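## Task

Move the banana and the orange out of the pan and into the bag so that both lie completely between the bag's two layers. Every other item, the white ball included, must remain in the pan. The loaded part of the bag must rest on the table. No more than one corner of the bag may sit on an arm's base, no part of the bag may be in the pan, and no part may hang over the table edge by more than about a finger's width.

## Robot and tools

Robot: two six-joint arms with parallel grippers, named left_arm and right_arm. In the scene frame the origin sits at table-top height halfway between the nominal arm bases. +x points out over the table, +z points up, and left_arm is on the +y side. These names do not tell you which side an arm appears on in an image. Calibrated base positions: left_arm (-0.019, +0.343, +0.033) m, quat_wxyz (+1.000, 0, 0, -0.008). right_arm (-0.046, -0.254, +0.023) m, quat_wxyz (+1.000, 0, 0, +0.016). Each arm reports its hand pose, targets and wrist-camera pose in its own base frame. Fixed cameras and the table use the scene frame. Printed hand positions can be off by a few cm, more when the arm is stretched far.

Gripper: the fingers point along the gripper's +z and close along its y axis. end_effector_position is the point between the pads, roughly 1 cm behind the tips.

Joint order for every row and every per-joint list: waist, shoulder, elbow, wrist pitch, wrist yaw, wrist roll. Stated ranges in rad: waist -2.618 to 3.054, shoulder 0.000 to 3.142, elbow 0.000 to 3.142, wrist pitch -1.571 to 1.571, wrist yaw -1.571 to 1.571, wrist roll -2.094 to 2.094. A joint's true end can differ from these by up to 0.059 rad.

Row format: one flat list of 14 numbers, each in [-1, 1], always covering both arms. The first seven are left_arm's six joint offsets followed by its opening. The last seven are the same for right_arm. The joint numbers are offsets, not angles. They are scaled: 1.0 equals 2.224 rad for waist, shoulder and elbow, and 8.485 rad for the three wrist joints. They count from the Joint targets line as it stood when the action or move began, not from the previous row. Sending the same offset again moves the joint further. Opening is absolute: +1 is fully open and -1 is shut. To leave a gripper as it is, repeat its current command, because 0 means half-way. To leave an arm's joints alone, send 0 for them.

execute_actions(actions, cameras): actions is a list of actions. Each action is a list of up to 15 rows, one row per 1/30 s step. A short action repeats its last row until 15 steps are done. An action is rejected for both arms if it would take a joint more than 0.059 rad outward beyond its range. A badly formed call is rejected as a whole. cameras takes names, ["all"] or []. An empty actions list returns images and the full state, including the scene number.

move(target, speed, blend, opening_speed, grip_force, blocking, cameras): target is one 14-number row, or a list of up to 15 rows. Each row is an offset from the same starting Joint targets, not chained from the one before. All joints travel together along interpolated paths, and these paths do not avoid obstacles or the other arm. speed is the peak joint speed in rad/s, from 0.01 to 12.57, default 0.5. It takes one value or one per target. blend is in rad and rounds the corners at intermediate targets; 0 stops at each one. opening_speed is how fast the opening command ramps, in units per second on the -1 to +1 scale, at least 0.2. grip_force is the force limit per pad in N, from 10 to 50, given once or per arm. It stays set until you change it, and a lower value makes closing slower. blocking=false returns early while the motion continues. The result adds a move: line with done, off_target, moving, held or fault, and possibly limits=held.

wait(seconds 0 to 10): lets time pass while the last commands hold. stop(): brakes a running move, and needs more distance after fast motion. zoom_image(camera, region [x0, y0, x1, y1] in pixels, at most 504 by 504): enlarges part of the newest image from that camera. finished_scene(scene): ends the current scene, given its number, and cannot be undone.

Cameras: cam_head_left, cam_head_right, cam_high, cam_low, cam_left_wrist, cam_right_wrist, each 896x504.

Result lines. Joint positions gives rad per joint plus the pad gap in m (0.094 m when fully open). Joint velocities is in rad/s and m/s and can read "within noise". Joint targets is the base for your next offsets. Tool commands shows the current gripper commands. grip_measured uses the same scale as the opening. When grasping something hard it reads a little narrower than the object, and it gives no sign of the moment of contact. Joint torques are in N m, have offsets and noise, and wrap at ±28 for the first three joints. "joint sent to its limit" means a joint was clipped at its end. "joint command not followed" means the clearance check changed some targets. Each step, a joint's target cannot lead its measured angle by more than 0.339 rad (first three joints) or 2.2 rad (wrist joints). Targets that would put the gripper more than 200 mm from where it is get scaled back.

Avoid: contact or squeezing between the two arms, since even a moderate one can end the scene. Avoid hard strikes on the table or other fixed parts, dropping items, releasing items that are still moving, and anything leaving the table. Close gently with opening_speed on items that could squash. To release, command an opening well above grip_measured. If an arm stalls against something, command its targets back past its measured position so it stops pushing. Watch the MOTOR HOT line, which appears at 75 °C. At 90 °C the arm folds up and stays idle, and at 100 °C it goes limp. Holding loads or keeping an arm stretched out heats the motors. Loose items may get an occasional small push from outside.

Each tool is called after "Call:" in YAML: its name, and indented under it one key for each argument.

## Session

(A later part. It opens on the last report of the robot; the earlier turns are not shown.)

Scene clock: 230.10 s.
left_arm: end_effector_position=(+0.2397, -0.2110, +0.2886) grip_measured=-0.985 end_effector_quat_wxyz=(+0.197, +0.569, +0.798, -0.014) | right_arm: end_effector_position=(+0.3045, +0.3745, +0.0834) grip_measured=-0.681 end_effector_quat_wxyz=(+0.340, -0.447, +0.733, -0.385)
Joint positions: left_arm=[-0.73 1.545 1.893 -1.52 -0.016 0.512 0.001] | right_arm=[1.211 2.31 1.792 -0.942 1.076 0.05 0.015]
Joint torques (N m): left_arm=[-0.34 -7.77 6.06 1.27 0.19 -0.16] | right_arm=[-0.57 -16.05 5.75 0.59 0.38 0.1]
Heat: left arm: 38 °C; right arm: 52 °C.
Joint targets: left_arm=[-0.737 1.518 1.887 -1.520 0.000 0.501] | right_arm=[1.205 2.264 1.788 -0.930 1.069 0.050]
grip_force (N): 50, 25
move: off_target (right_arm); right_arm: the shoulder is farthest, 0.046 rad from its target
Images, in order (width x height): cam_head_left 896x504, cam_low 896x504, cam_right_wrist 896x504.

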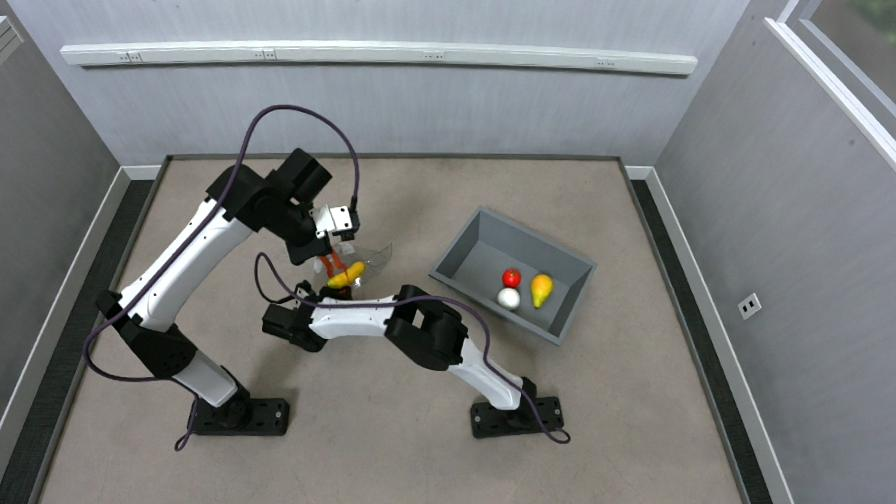

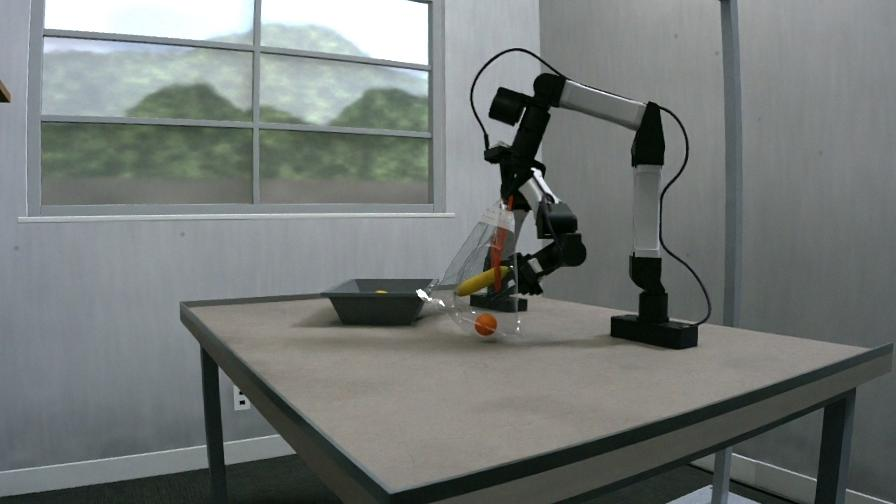

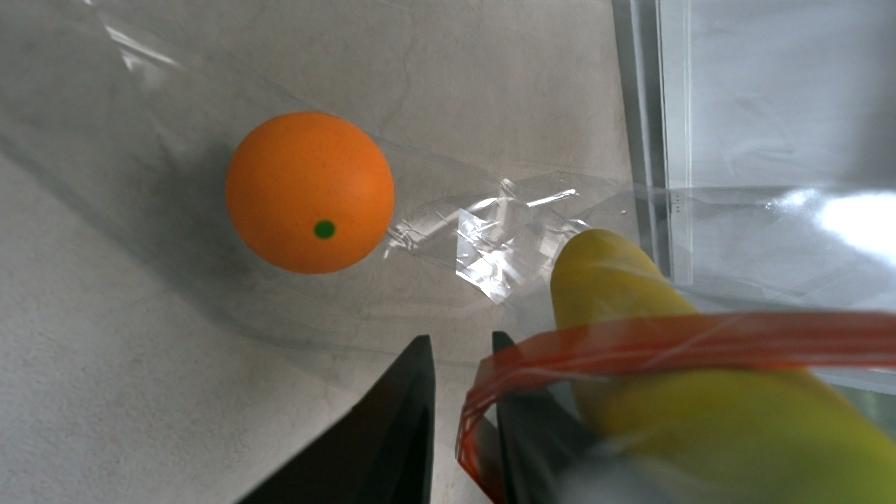

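Call:
move:
  target: [0,-0.031,0.0483,0.0052,0,0,-1,0,0,0,0,0,0,-0.68]
  speed: 0.12
  cameras: ["cam_head_left","cam_right_wrist","cam_low"]

Call:
zoom_image:
  camera: "cam_head_left"
  region: [240, 180, 440, 340]

Call:
zoom_image:
  camera: "cam_low"
  region: [330, 200, 580, 390]

Scene clock: 233.33 s.
left_arm: end_effector_position=(+0.2366, -0.2082, +0.3181) grip_measured=-0.985 end_effector_quat_wxyz=(+0.244, +0.563, +0.790, -0.019) | right_arm: end_effector_position=(+0.3093, +0.3729, +0.1084) grip_measured=-0.681 end_effector_quat_wxyz=(+0.368, -0.427, +0.724, -0.398)
Joint positions: left_arm=[-0.73 1.502 1.946 -1.52 -0.016 0.512 0.001] | right_arm=[1.211 2.277 1.792 -0.935 1.141 0.049 0.015]
Joint torques (N m): left_arm=[-0.27 -9.09 11.17 1.97 0.17 -0.16] | right_arm=[-0.55 -13.01 5.83 0.59 -0.23 0.12]
Heat: left arm: 38 °C; right arm: 54 °C.
Joint targets: left_arm=[-0.737 1.449 1.995 -1.475 0.000 0.501] | right_arm=[1.205 2.263 1.788 -0.930 1.069 0.050]
grip_force (N): 50, 25
move: off_target (left_arm, right_arm); left_arm: the shoulder is farthest, 0.053 rad from its target; right_arm: the wrist yaw is farthest, 0.072 rad from its target
Images, in order (width x height): cam_head_left 896x504, cam_low 896x504, cam_right_wrist 896x504.

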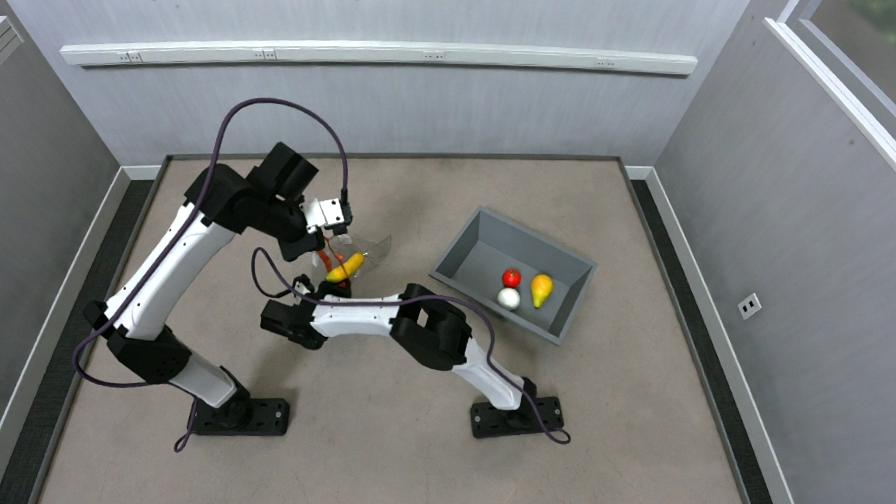

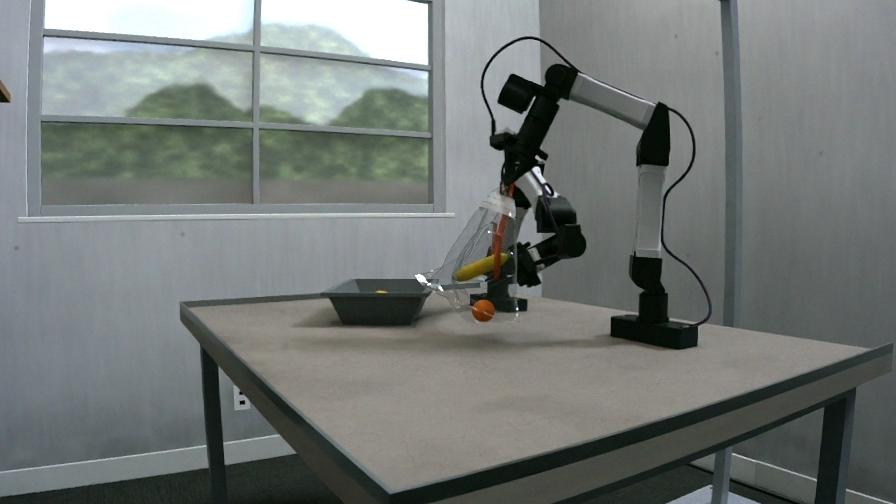

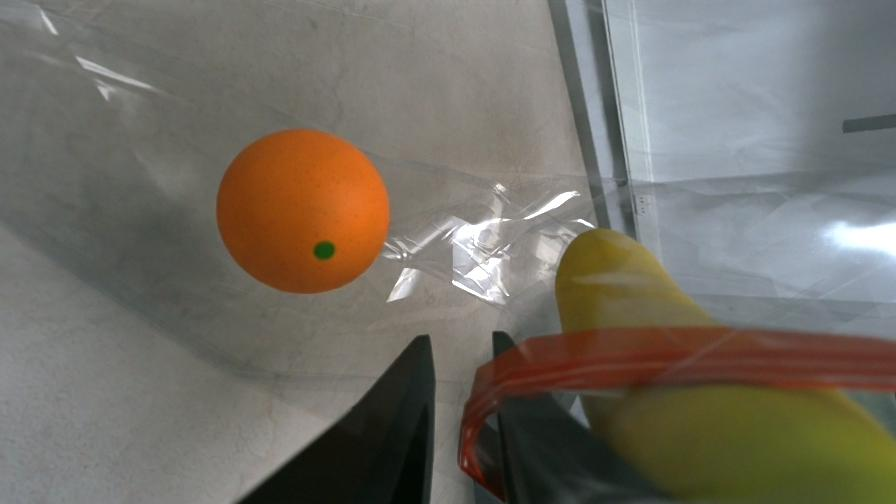

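Scaled by 2.520 from the camera's 896x504 image, which has a finer 1280x720 frame.

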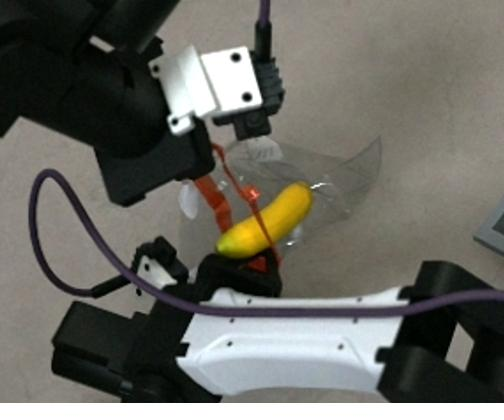

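Scaled by 2.016 from the camera's 896x504 image, which has a finer 1280x720 frame.

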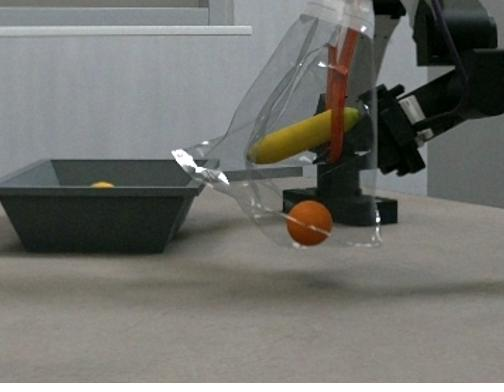

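Call:
move:
  target: [0,0,0,0,0,0,-1,0,0,0.081,-0.0165,0,0,-0.68]
  speed: 0.12
  cameras: ["cam_head_left","cam_right_wrist","cam_low"]

Call:
zoom_image:
  camera: "cam_head_left"
  region: [240, 180, 440, 340]

Call:
zoom_image:
  camera: "cam_low"
  region: [330, 200, 580, 390]

Scene clock: 235.77 s.
left_arm: end_effector_position=(+0.2369, -0.2085, +0.3391) grip_measured=-0.985 end_effector_quat_wxyz=(+0.285, +0.556, +0.781, -0.024) | right_arm: end_effector_position=(+0.3088, +0.3848, +0.1372) grip_measured=-0.681 end_effector_quat_wxyz=(+0.361, -0.432, +0.738, -0.371)
Joint positions: left_arm=[-0.73 1.471 1.972 -1.492 -0.016 0.512 0.001] | right_arm=[1.211 2.277 1.943 -1.066 1.081 0.049 0.015]
Joint torques (N m): left_arm=[-0.29 -6.26 8.47 1.81 0.17 -0.16] | right_arm=[-0.58 -13.18 8.72 0.48 0.32 0.12]
Heat: left arm: 38 °C; right arm: 55 °C.
Joint targets: left_arm=[-0.737 1.449 1.995 -1.476 0.000 0.501] | right_arm=[1.205 2.263 1.968 -1.070 1.069 0.050]
grip_force (N): 50, 25
move: done
Images, in order (width x height): cam_head_left 896x504, cam_low 896x504, cam_right_wrist 896x504.

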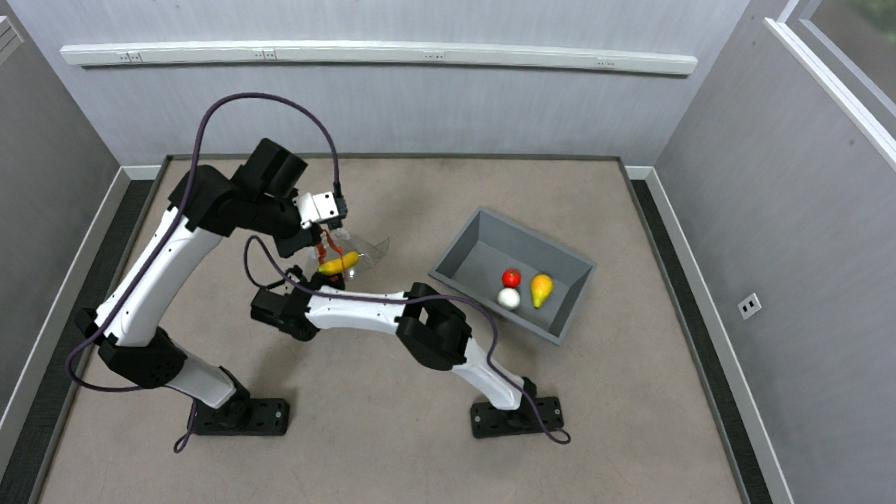

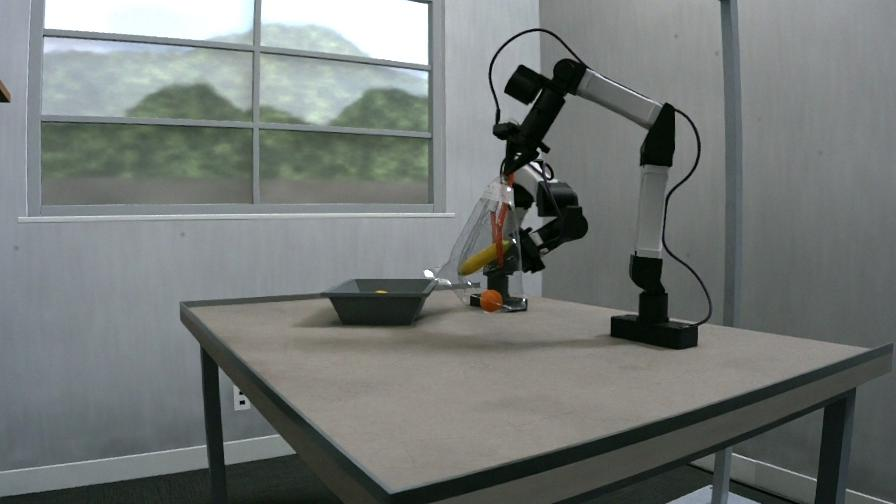

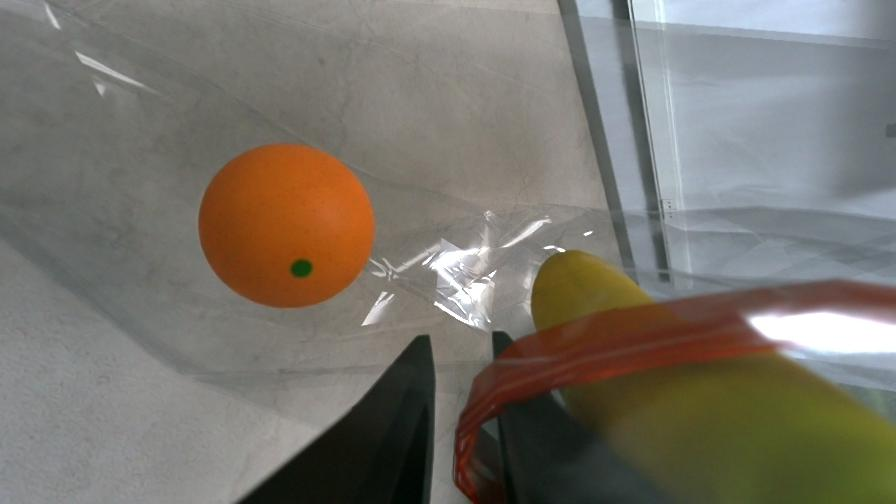

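Scaled by 2.520 from the camera's 896x504 image, which has a finer 1280x720 frame.

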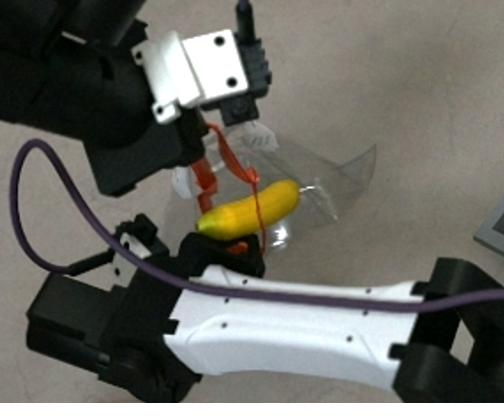

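Scaled by 2.016 from the camera's 896x504 image, which has a finer 1280x720 frame.

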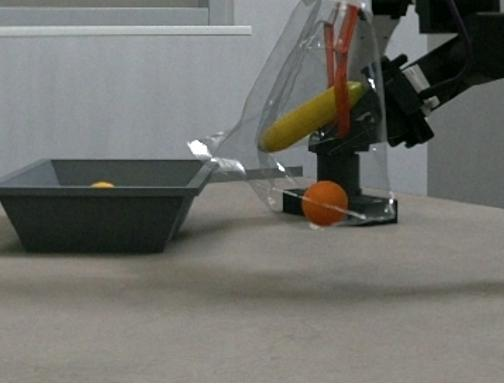

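Call:
move:
  target: [0,0.031,-0.0483,-0.0052,0,0,-1,0,0,0,0,0,0,-0.68]
  speed: 0.12
  cameras: ["cam_head_left","cam_right_wrist","cam_low"]

Call:
zoom_image:
  camera: "cam_head_left"
  region: [240, 180, 440, 340]

Call:
zoom_image:
  camera: "cam_low"
  region: [330, 200, 580, 390]

Scene clock: 237.47 s.
left_arm: end_effector_position=(+0.2375, -0.2090, +0.3015) grip_measured=-0.985 end_effector_quat_wxyz=(+0.223, +0.566, +0.794, -0.017) | right_arm: end_effector_position=(+0.3082, +0.3851, +0.1359) grip_measured=-0.681 end_effector_quat_wxyz=(+0.359, -0.434, +0.740, -0.368)
Joint positions: left_arm=[-0.73 1.51 1.896 -1.506 -0.016 0.512 0.001] | right_arm=[1.211 2.277 1.943 -1.067 1.073 0.049 0.015]
Joint torques (N m): left_arm=[-0.29 -4.6 5.75 1.21 0.19 -0.15] | right_arm=[-0.57 -13.16 8.73 0.53 0.41 0.11]
Heat: left arm: 38 °C; right arm: 55 °C.
Joint targets: left_arm=[-0.737 1.518 1.888 -1.520 0.000 0.501] | right_arm=[1.205 2.263 1.968 -1.071 1.069 0.050]
grip_force (N): 50, 25
move: done
Images, in order (width x height): cam_head_left 896x504, cam_low 896x504, cam_right_wrist 896x504.

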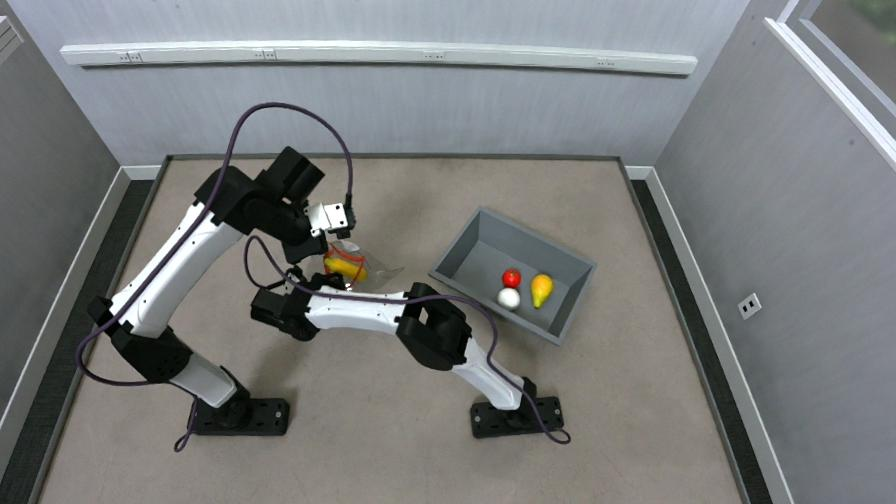

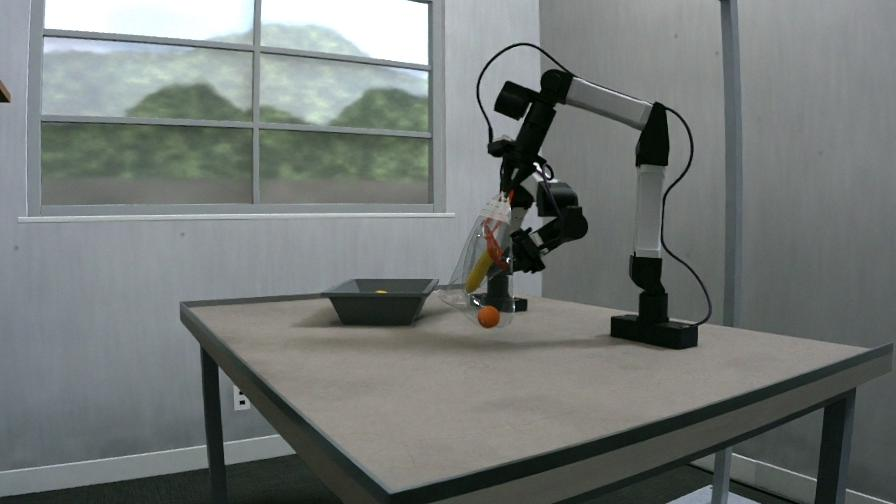

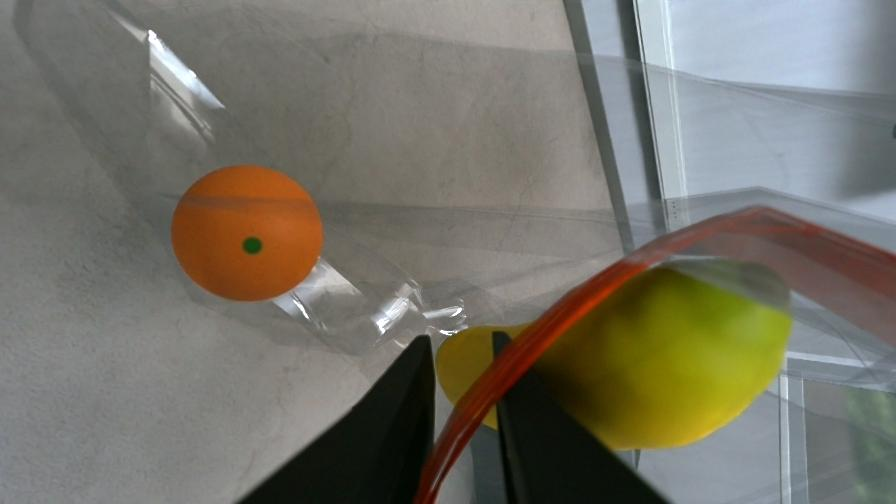

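Scaled by 2.520 from the camera's 896x504 image, which has a finer 1280x720 frame.

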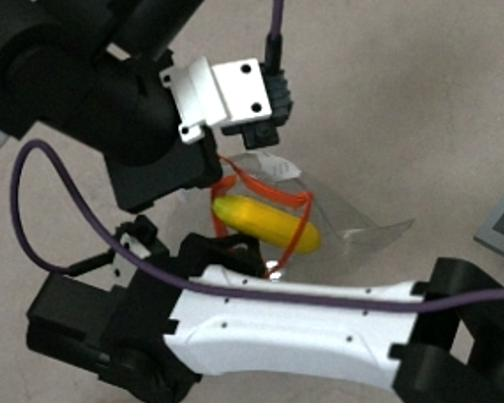

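Scaled by 2.016 from the camera's 896x504 image, which has a finer 1280x720 frame.

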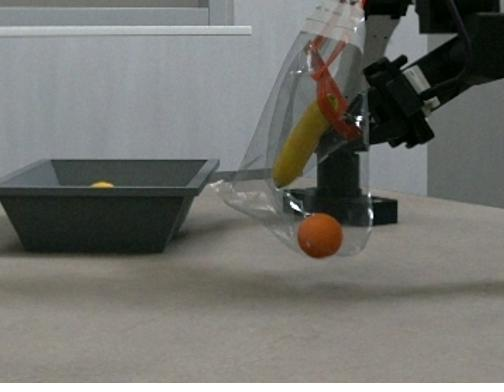

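Call:
move:
  target: [0,0.0267,-0.0415,0.0002,0,0,-1,0,0,0,0,0,0,-0.68]
  speed: 0.12
  cameras: ["cam_head_left","cam_right_wrist","cam_low"]

Call:
zoom_image:
  camera: "cam_head_left"
  region: [240, 180, 440, 340]

Call:
zoom_image:
  camera: "cam_low"
  region: [330, 200, 580, 390]

Scene clock: 238.97 s.
left_arm: end_effector_position=(+0.2382, -0.2097, +0.2740) grip_measured=-0.985 end_effector_quat_wxyz=(+0.179, +0.571, +0.801, -0.012) | right_arm: end_effector_position=(+0.3082, +0.3852, +0.1359) grip_measured=-0.681 end_effector_quat_wxyz=(+0.359, -0.434, +0.740, -0.368)
Joint positions: left_arm=[-0.73 1.545 1.84 -1.506 -0.016 0.512 0.001] | right_arm=[1.211 2.277 1.943 -1.067 1.072 0.049 0.015]
Joint torques (N m): left_arm=[0.21 -5.85 6.86 1.19 0.03 -0.05] | right_arm=[-0.57 -13.16 8.73 0.53 0.4 0.11]
Heat: left arm: 38 °C; right arm: 56 °C.
Joint targets: left_arm=[-0.730 1.543 1.841 -1.507 -0.016 0.512] | right_arm=[1.205 2.263 1.968 -1.071 1.069 0.050]
grip_force (N): 50, 25
move: held (left_arm; a check stopped the path); limits=held; left_arm: the elbow is farthest, 0.044 rad from its target
joint command not followed: on one or more control steps a check withheld the commanded joint targets of the left arm, and it was not sent them on those steps.
cause: the commanded joint targets, or the way to them, would bring a part of the robot too close to another arm (this arm's gripper housing and the right arm's forearm (the part past the elbow), at the place that arm is still heading or pushing toward).
Images, in order (width x height): cam_head_left 896x504, cam_low 896x504, cam_right_wrist 896x504.

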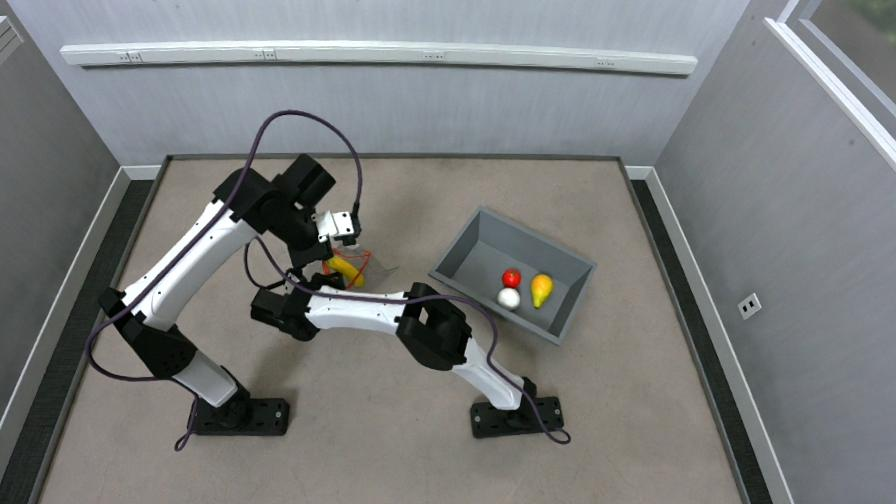

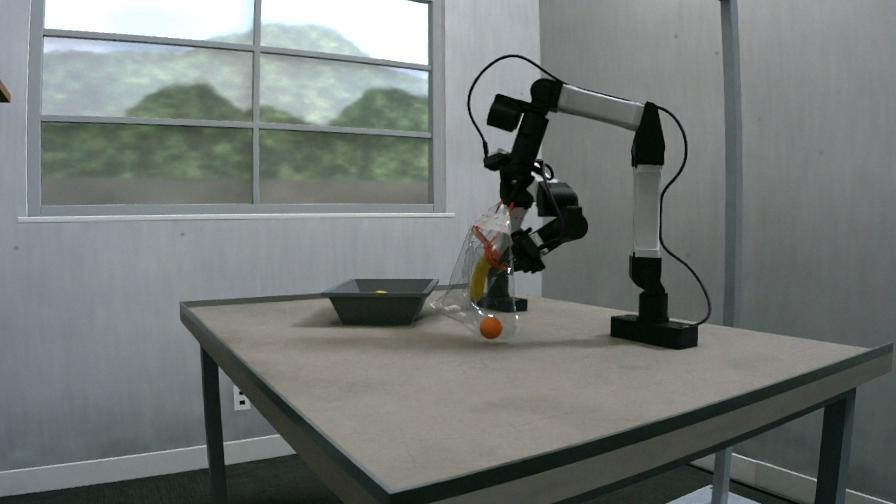

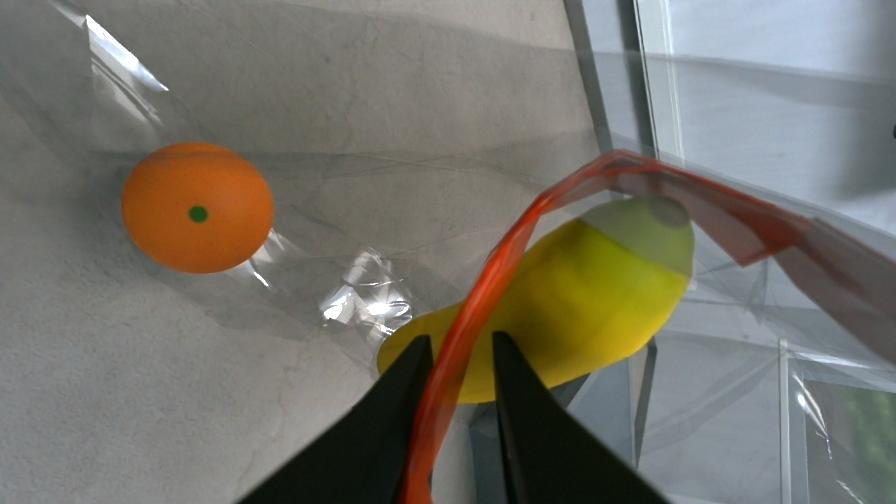

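Scaled by 2.520 from the camera's 896x504 image, which has a finer 1280x720 frame.

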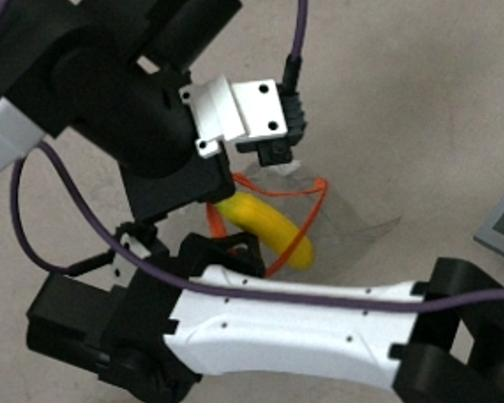

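Scaled by 2.016 from the camera's 896x504 image, which has a finer 1280x720 frame.

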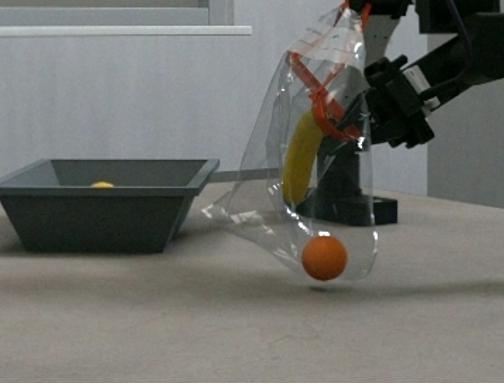

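Call:
move:
  target: [0,0,0,0,0,0,-1,0.0674,0.0221,0.0294,-0.0374,0.0012,0,-0.68]
  speed: 0.15
  cameras: ["cam_head_left","cam_right_wrist","cam_low"]

Call:
zoom_image:
  camera: "cam_head_left"
  region: [240, 180, 440, 340]

Call:
zoom_image:
  camera: "cam_low"
  region: [330, 200, 580, 390]

Scene clock: 242.63 s.
left_arm: end_effector_position=(+0.2382, -0.2097, +0.2740) grip_measured=-0.985 end_effector_quat_wxyz=(+0.179, +0.571, +0.801, -0.012) | right_arm: end_effector_position=(+0.2439, +0.3876, +0.1417) grip_measured=-0.681 end_effector_quat_wxyz=(+0.296, -0.540, +0.668, -0.418)
Joint positions: left_arm=[-0.73 1.545 1.84 -1.506 -0.016 0.512 0.001] | right_arm=[1.349 2.298 2.008 -1.38 1.072 0.049 0.015]
Joint torques (N m): left_arm=[0.2 -5.83 6.86 1.2 0.02 -0.06] | right_arm=[0.54 -10.45 8.46 0.03 0.51 0.12]
Heat: left arm: 38 °C; right arm: 56 °C.
Joint targets: left_arm=[-0.730 1.543 1.841 -1.507 -0.016 0.512] | right_arm=[1.354 2.313 2.034 -1.388 1.080 0.050]
grip_force (N): 50, 25
move: done
Images, in order (width x height): cam_head_left 896x504, cam_low 896x504, cam_right_wrist 896x504.

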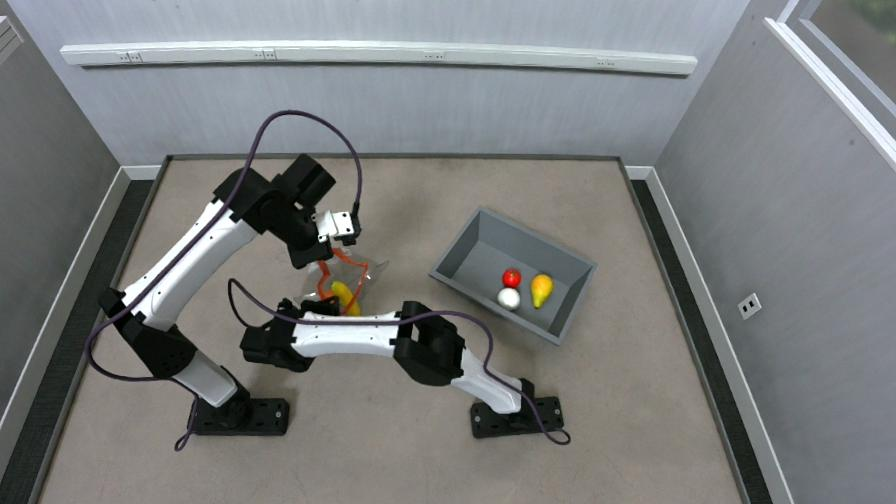

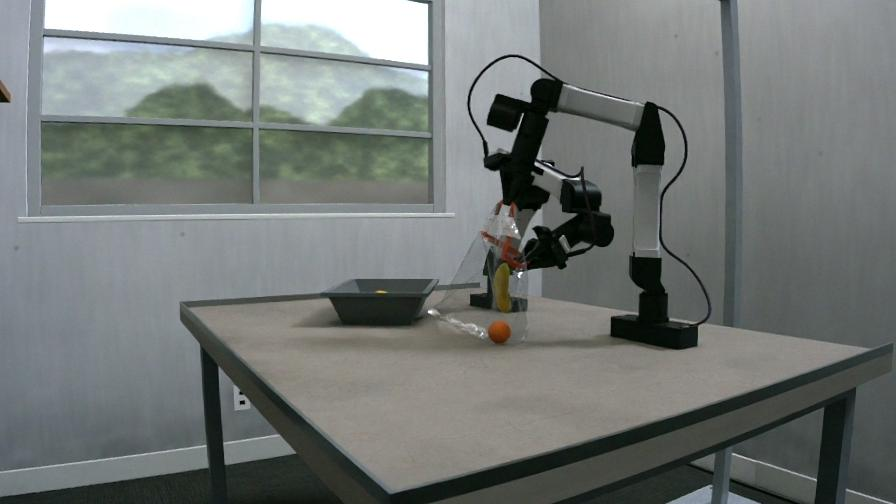

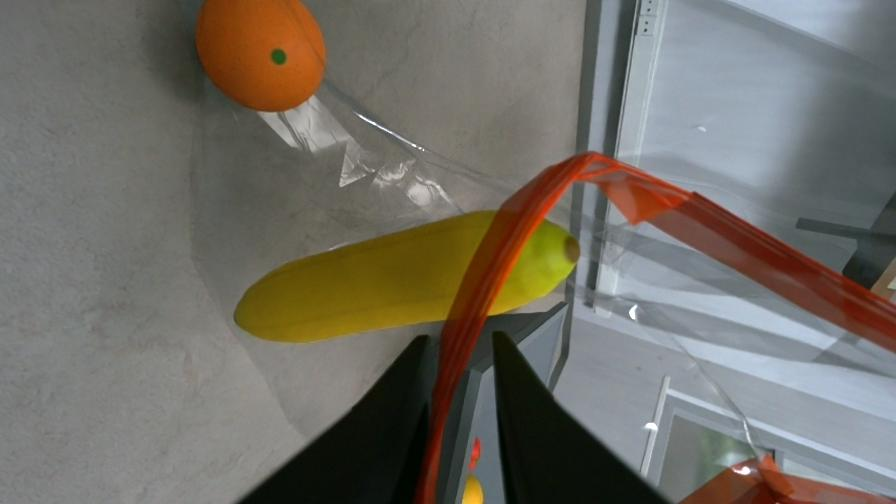

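Scaled by 2.520 from the camera's 896x504 image, which has a finer 1280x720 frame.

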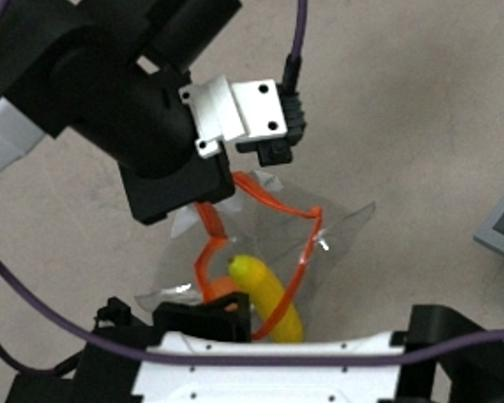

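Scaled by 2.016 from the camera's 896x504 image, which has a finer 1280x720 frame.

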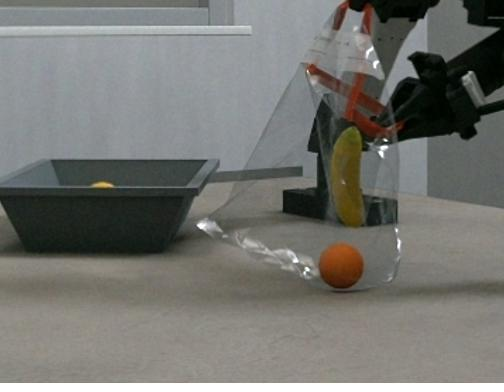

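Call:
move:
  target: [0,0,0,0,0,0,-1,0,0,0,0,0,0,-1]
  opening_speed: 0.5
  cameras: ["cam_right_wrist"]

Scene clock: 244.43 s.
left_arm: end_effector_position=(+0.2382, -0.2097, +0.2740) grip_measured=-0.985 end_effector_quat_wxyz=(+0.179, +0.571, +0.801, -0.012) | right_arm: end_effector_position=(+0.2439, +0.3875, +0.1417) grip_measured=-0.986 end_effector_quat_wxyz=(+0.295, -0.540, +0.668, -0.418)
Joint positions: left_arm=[-0.73 1.545 1.84 -1.506 -0.016 0.512 0.001] | right_arm=[1.349 2.298 2.008 -1.381 1.072 0.049 0.001]
Joint torques (N m): left_arm=[0.24 -5.83 6.84 1.19 0.04 -0.06] | right_arm=[0.53 -10.47 8.44 0.07 0.51 0.12]
Heat: left arm: 37 °C; right arm: 56 °C.
Joint targets: left_arm=[-0.730 1.543 1.841 -1.507 -0.016 0.512] | right_arm=[1.354 2.313 2.034 -1.388 1.080 0.050]
grip_force (N): 50, 25
move: done
Images, in order (width x height): cam_right_wrist 896x504.

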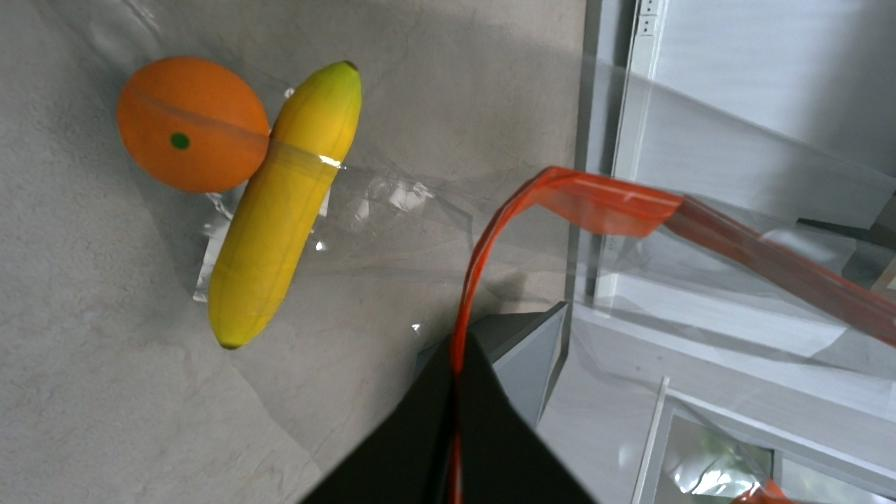

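Both fruits are now at the bottom of the bag, with the bottom strip gripped. Checking the other views.

Call:
execute_actions:
  actions: []
  cameras: ["cam_head_left","cam_low","cam_high"]

Call:
zoom_image:
  camera: "cam_head_left"
  region: [240, 180, 440, 340]

Call:
zoom_image:
  camera: "cam_low"
  region: [330, 200, 580, 390]

Call:
zoom_image:
  camera: "cam_high"
  region: [350, 90, 540, 240]

Scene clock: 244.67 s.
left_arm: end_effector_position=(+0.2382, -0.2097, +0.2740) grip_measured=-0.985 end_effector_quat_wxyz=(+0.179, +0.571, +0.801, -0.012) | right_arm: end_effector_position=(+0.2439, +0.3875, +0.1417) grip_measured=-0.987 end_effector_quat_wxyz=(+0.295, -0.540, +0.668, -0.418)
Joint positions: left_arm=[-0.73 1.545 1.84 -1.506 -0.016 0.512 0.001] | right_arm=[1.349 2.298 2.008 -1.381 1.072 0.049 0.001]
Joint velocities: within noise
Joint torques (N m): left_arm=[0.21 -5.82 6.86 1.2 0.02 -0.05] | right_arm=[0.53 -10.45 8.44 0.07 0.51 0.12]
Heat: left arm: 37 °C; right arm: 56 °C.
Joint targets: left_arm=[-0.730 1.543 1.841 -1.507 -0.016 0.512] | right_arm=[1.354 2.313 2.034 -1.388 1.080 0.050]
Tool commands: left_gripper/opening=-1.0 right_gripper/opening=-1.0
grip_force (N): 50, 25
Images, in order (width x height): cam_head_left 896x504, cam_high 896x504, cam_low 896x504.

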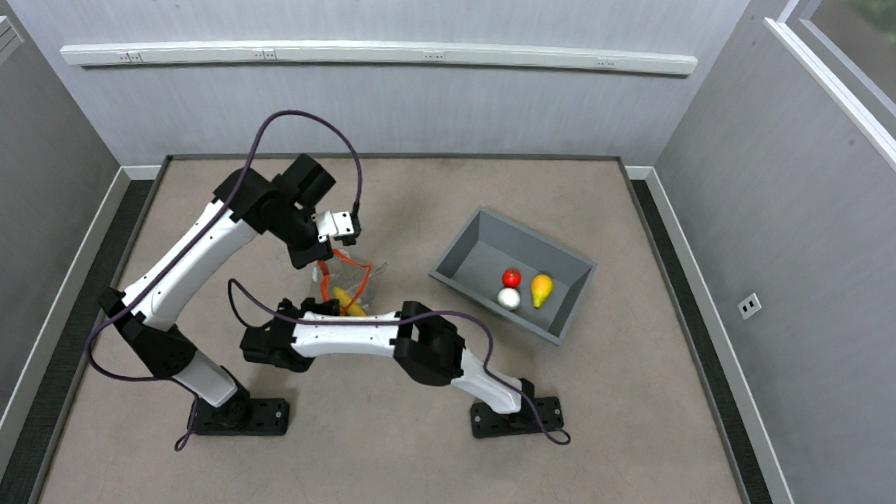

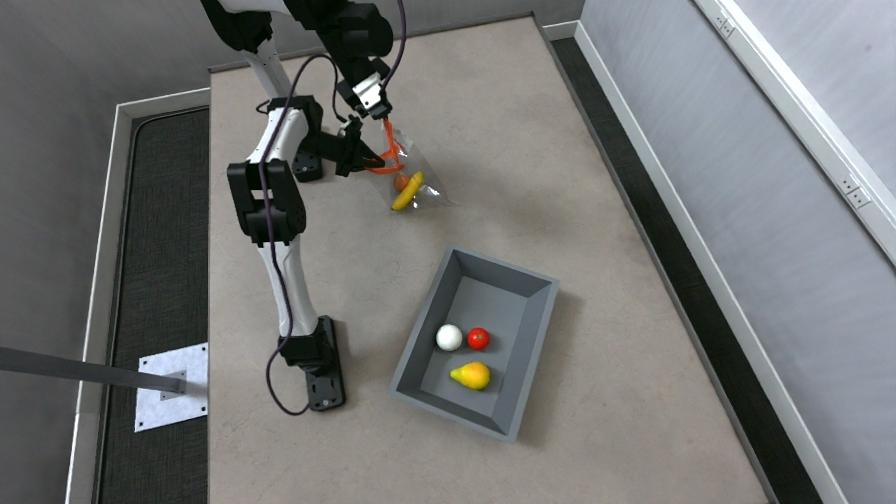

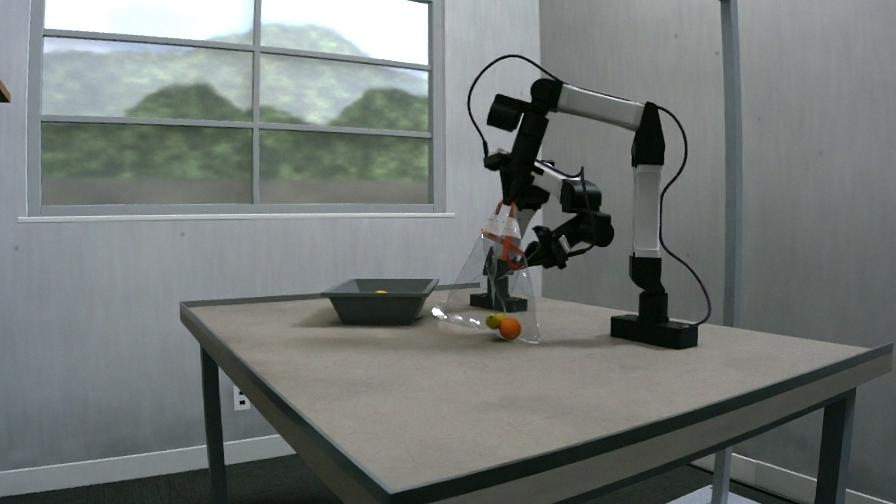

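Scaled by 2.520 from the camera's 896x504 image, which has a finer 1280x720 frame.

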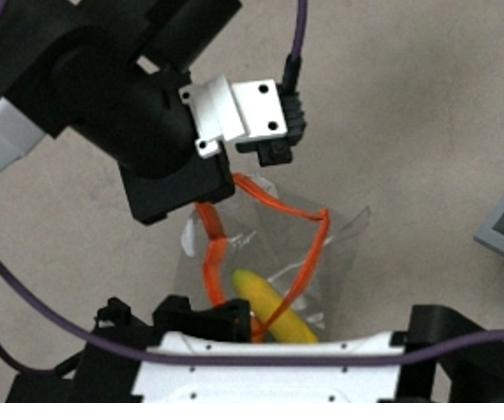

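Scaled by 2.016 from the camera's 896x504 image, which has a finer 1280x720 frame.

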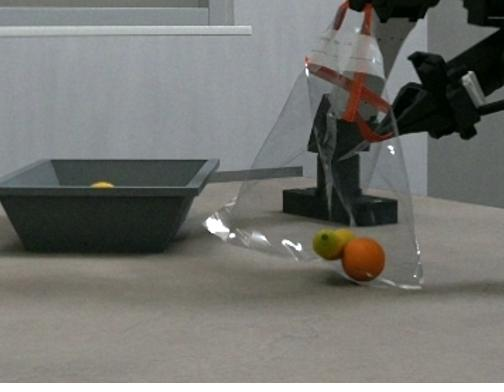

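Scaled by 2.653 from the camera's 896x504 image, which has a finer 1280x720 frame.

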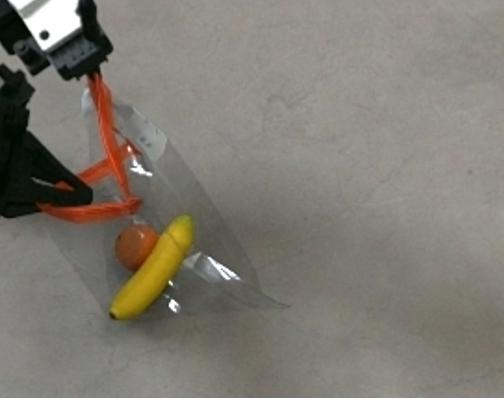

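Call:
move:
  target: [0,0,0,0,0,0,-1,0.0322,0.0108,-0.0391,-0.0014,-0.0019,0,-1]
  speed: 0.12
  cameras: ["cam_head_left","cam_right_wrist","cam_low"]

Call:
zoom_image:
  camera: "cam_low"
  region: [330, 200, 580, 390]

Scene clock: 247.77 s.
left_arm: end_effector_position=(+0.2382, -0.2097, +0.2740) grip_measured=-0.985 end_effector_quat_wxyz=(+0.179, +0.571, +0.801, -0.012) | right_arm: end_effector_position=(+0.2137, +0.3925, +0.1187) grip_measured=-0.987 end_effector_quat_wxyz=(-0.279, +0.580, -0.631, +0.433)
Joint positions: left_arm=[-0.73 1.545 1.84 -1.506 -0.016 0.512 0.001] | right_arm=[1.421 2.323 1.95 -1.393 1.072 0.049 0.001]
Joint torques (N m): left_arm=[0.2 -5.82 6.87 1.2 0.03 -0.06] | right_arm=[0.62 -10.45 5.46 -0.08 0.34 0.12]
Heat: left arm: 37 °C; right arm: 55 °C.
Joint targets: left_arm=[-0.730 1.543 1.841 -1.507 -0.016 0.512] | right_arm=[1.426 2.337 1.947 -1.400 1.063 0.050]
grip_force (N): 50, 25
move: done
Images, in order (width x height): cam_head_left 896x504, cam_low 896x504, cam_right_wrist 896x504.

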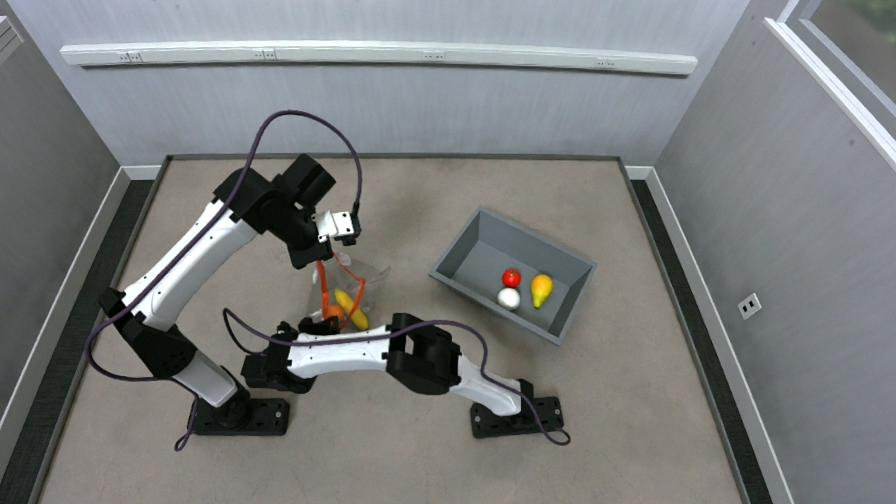

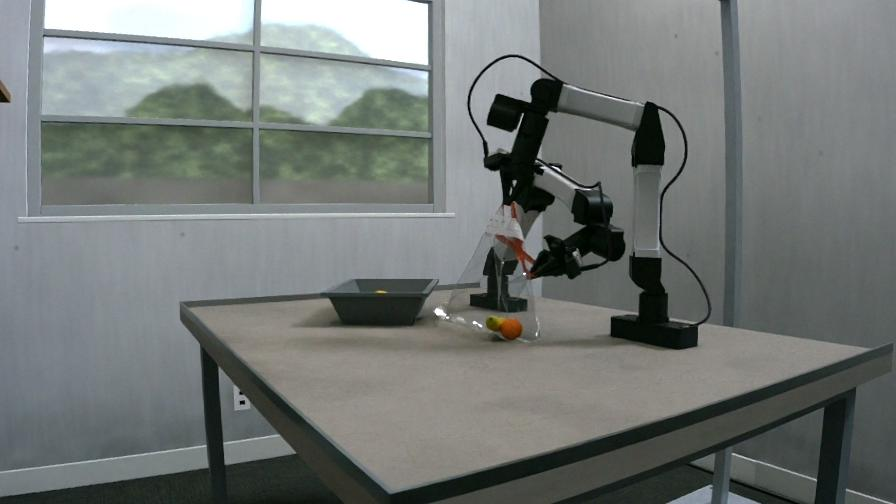

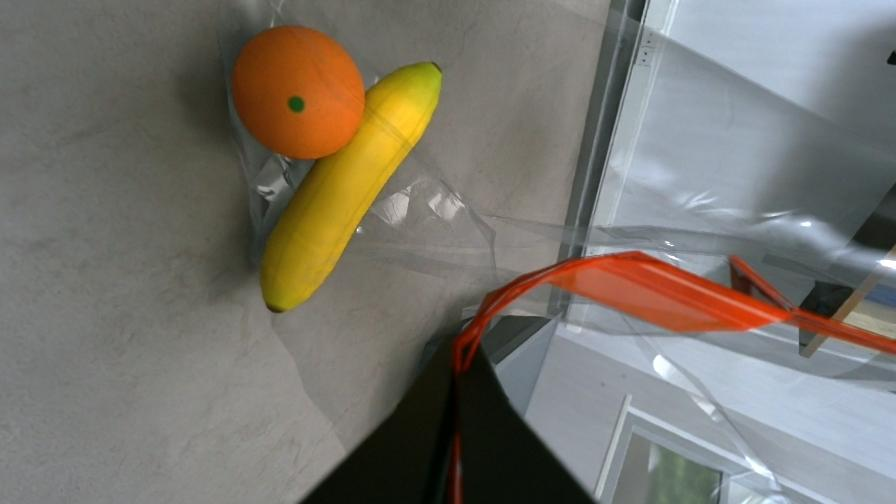

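Scaled by 2.016 from the camera's 896x504 image, which has a finer 1280x720 frame.

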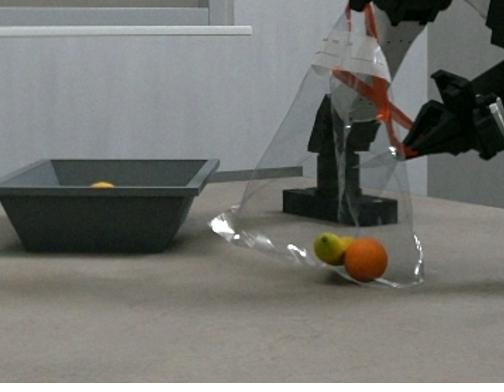

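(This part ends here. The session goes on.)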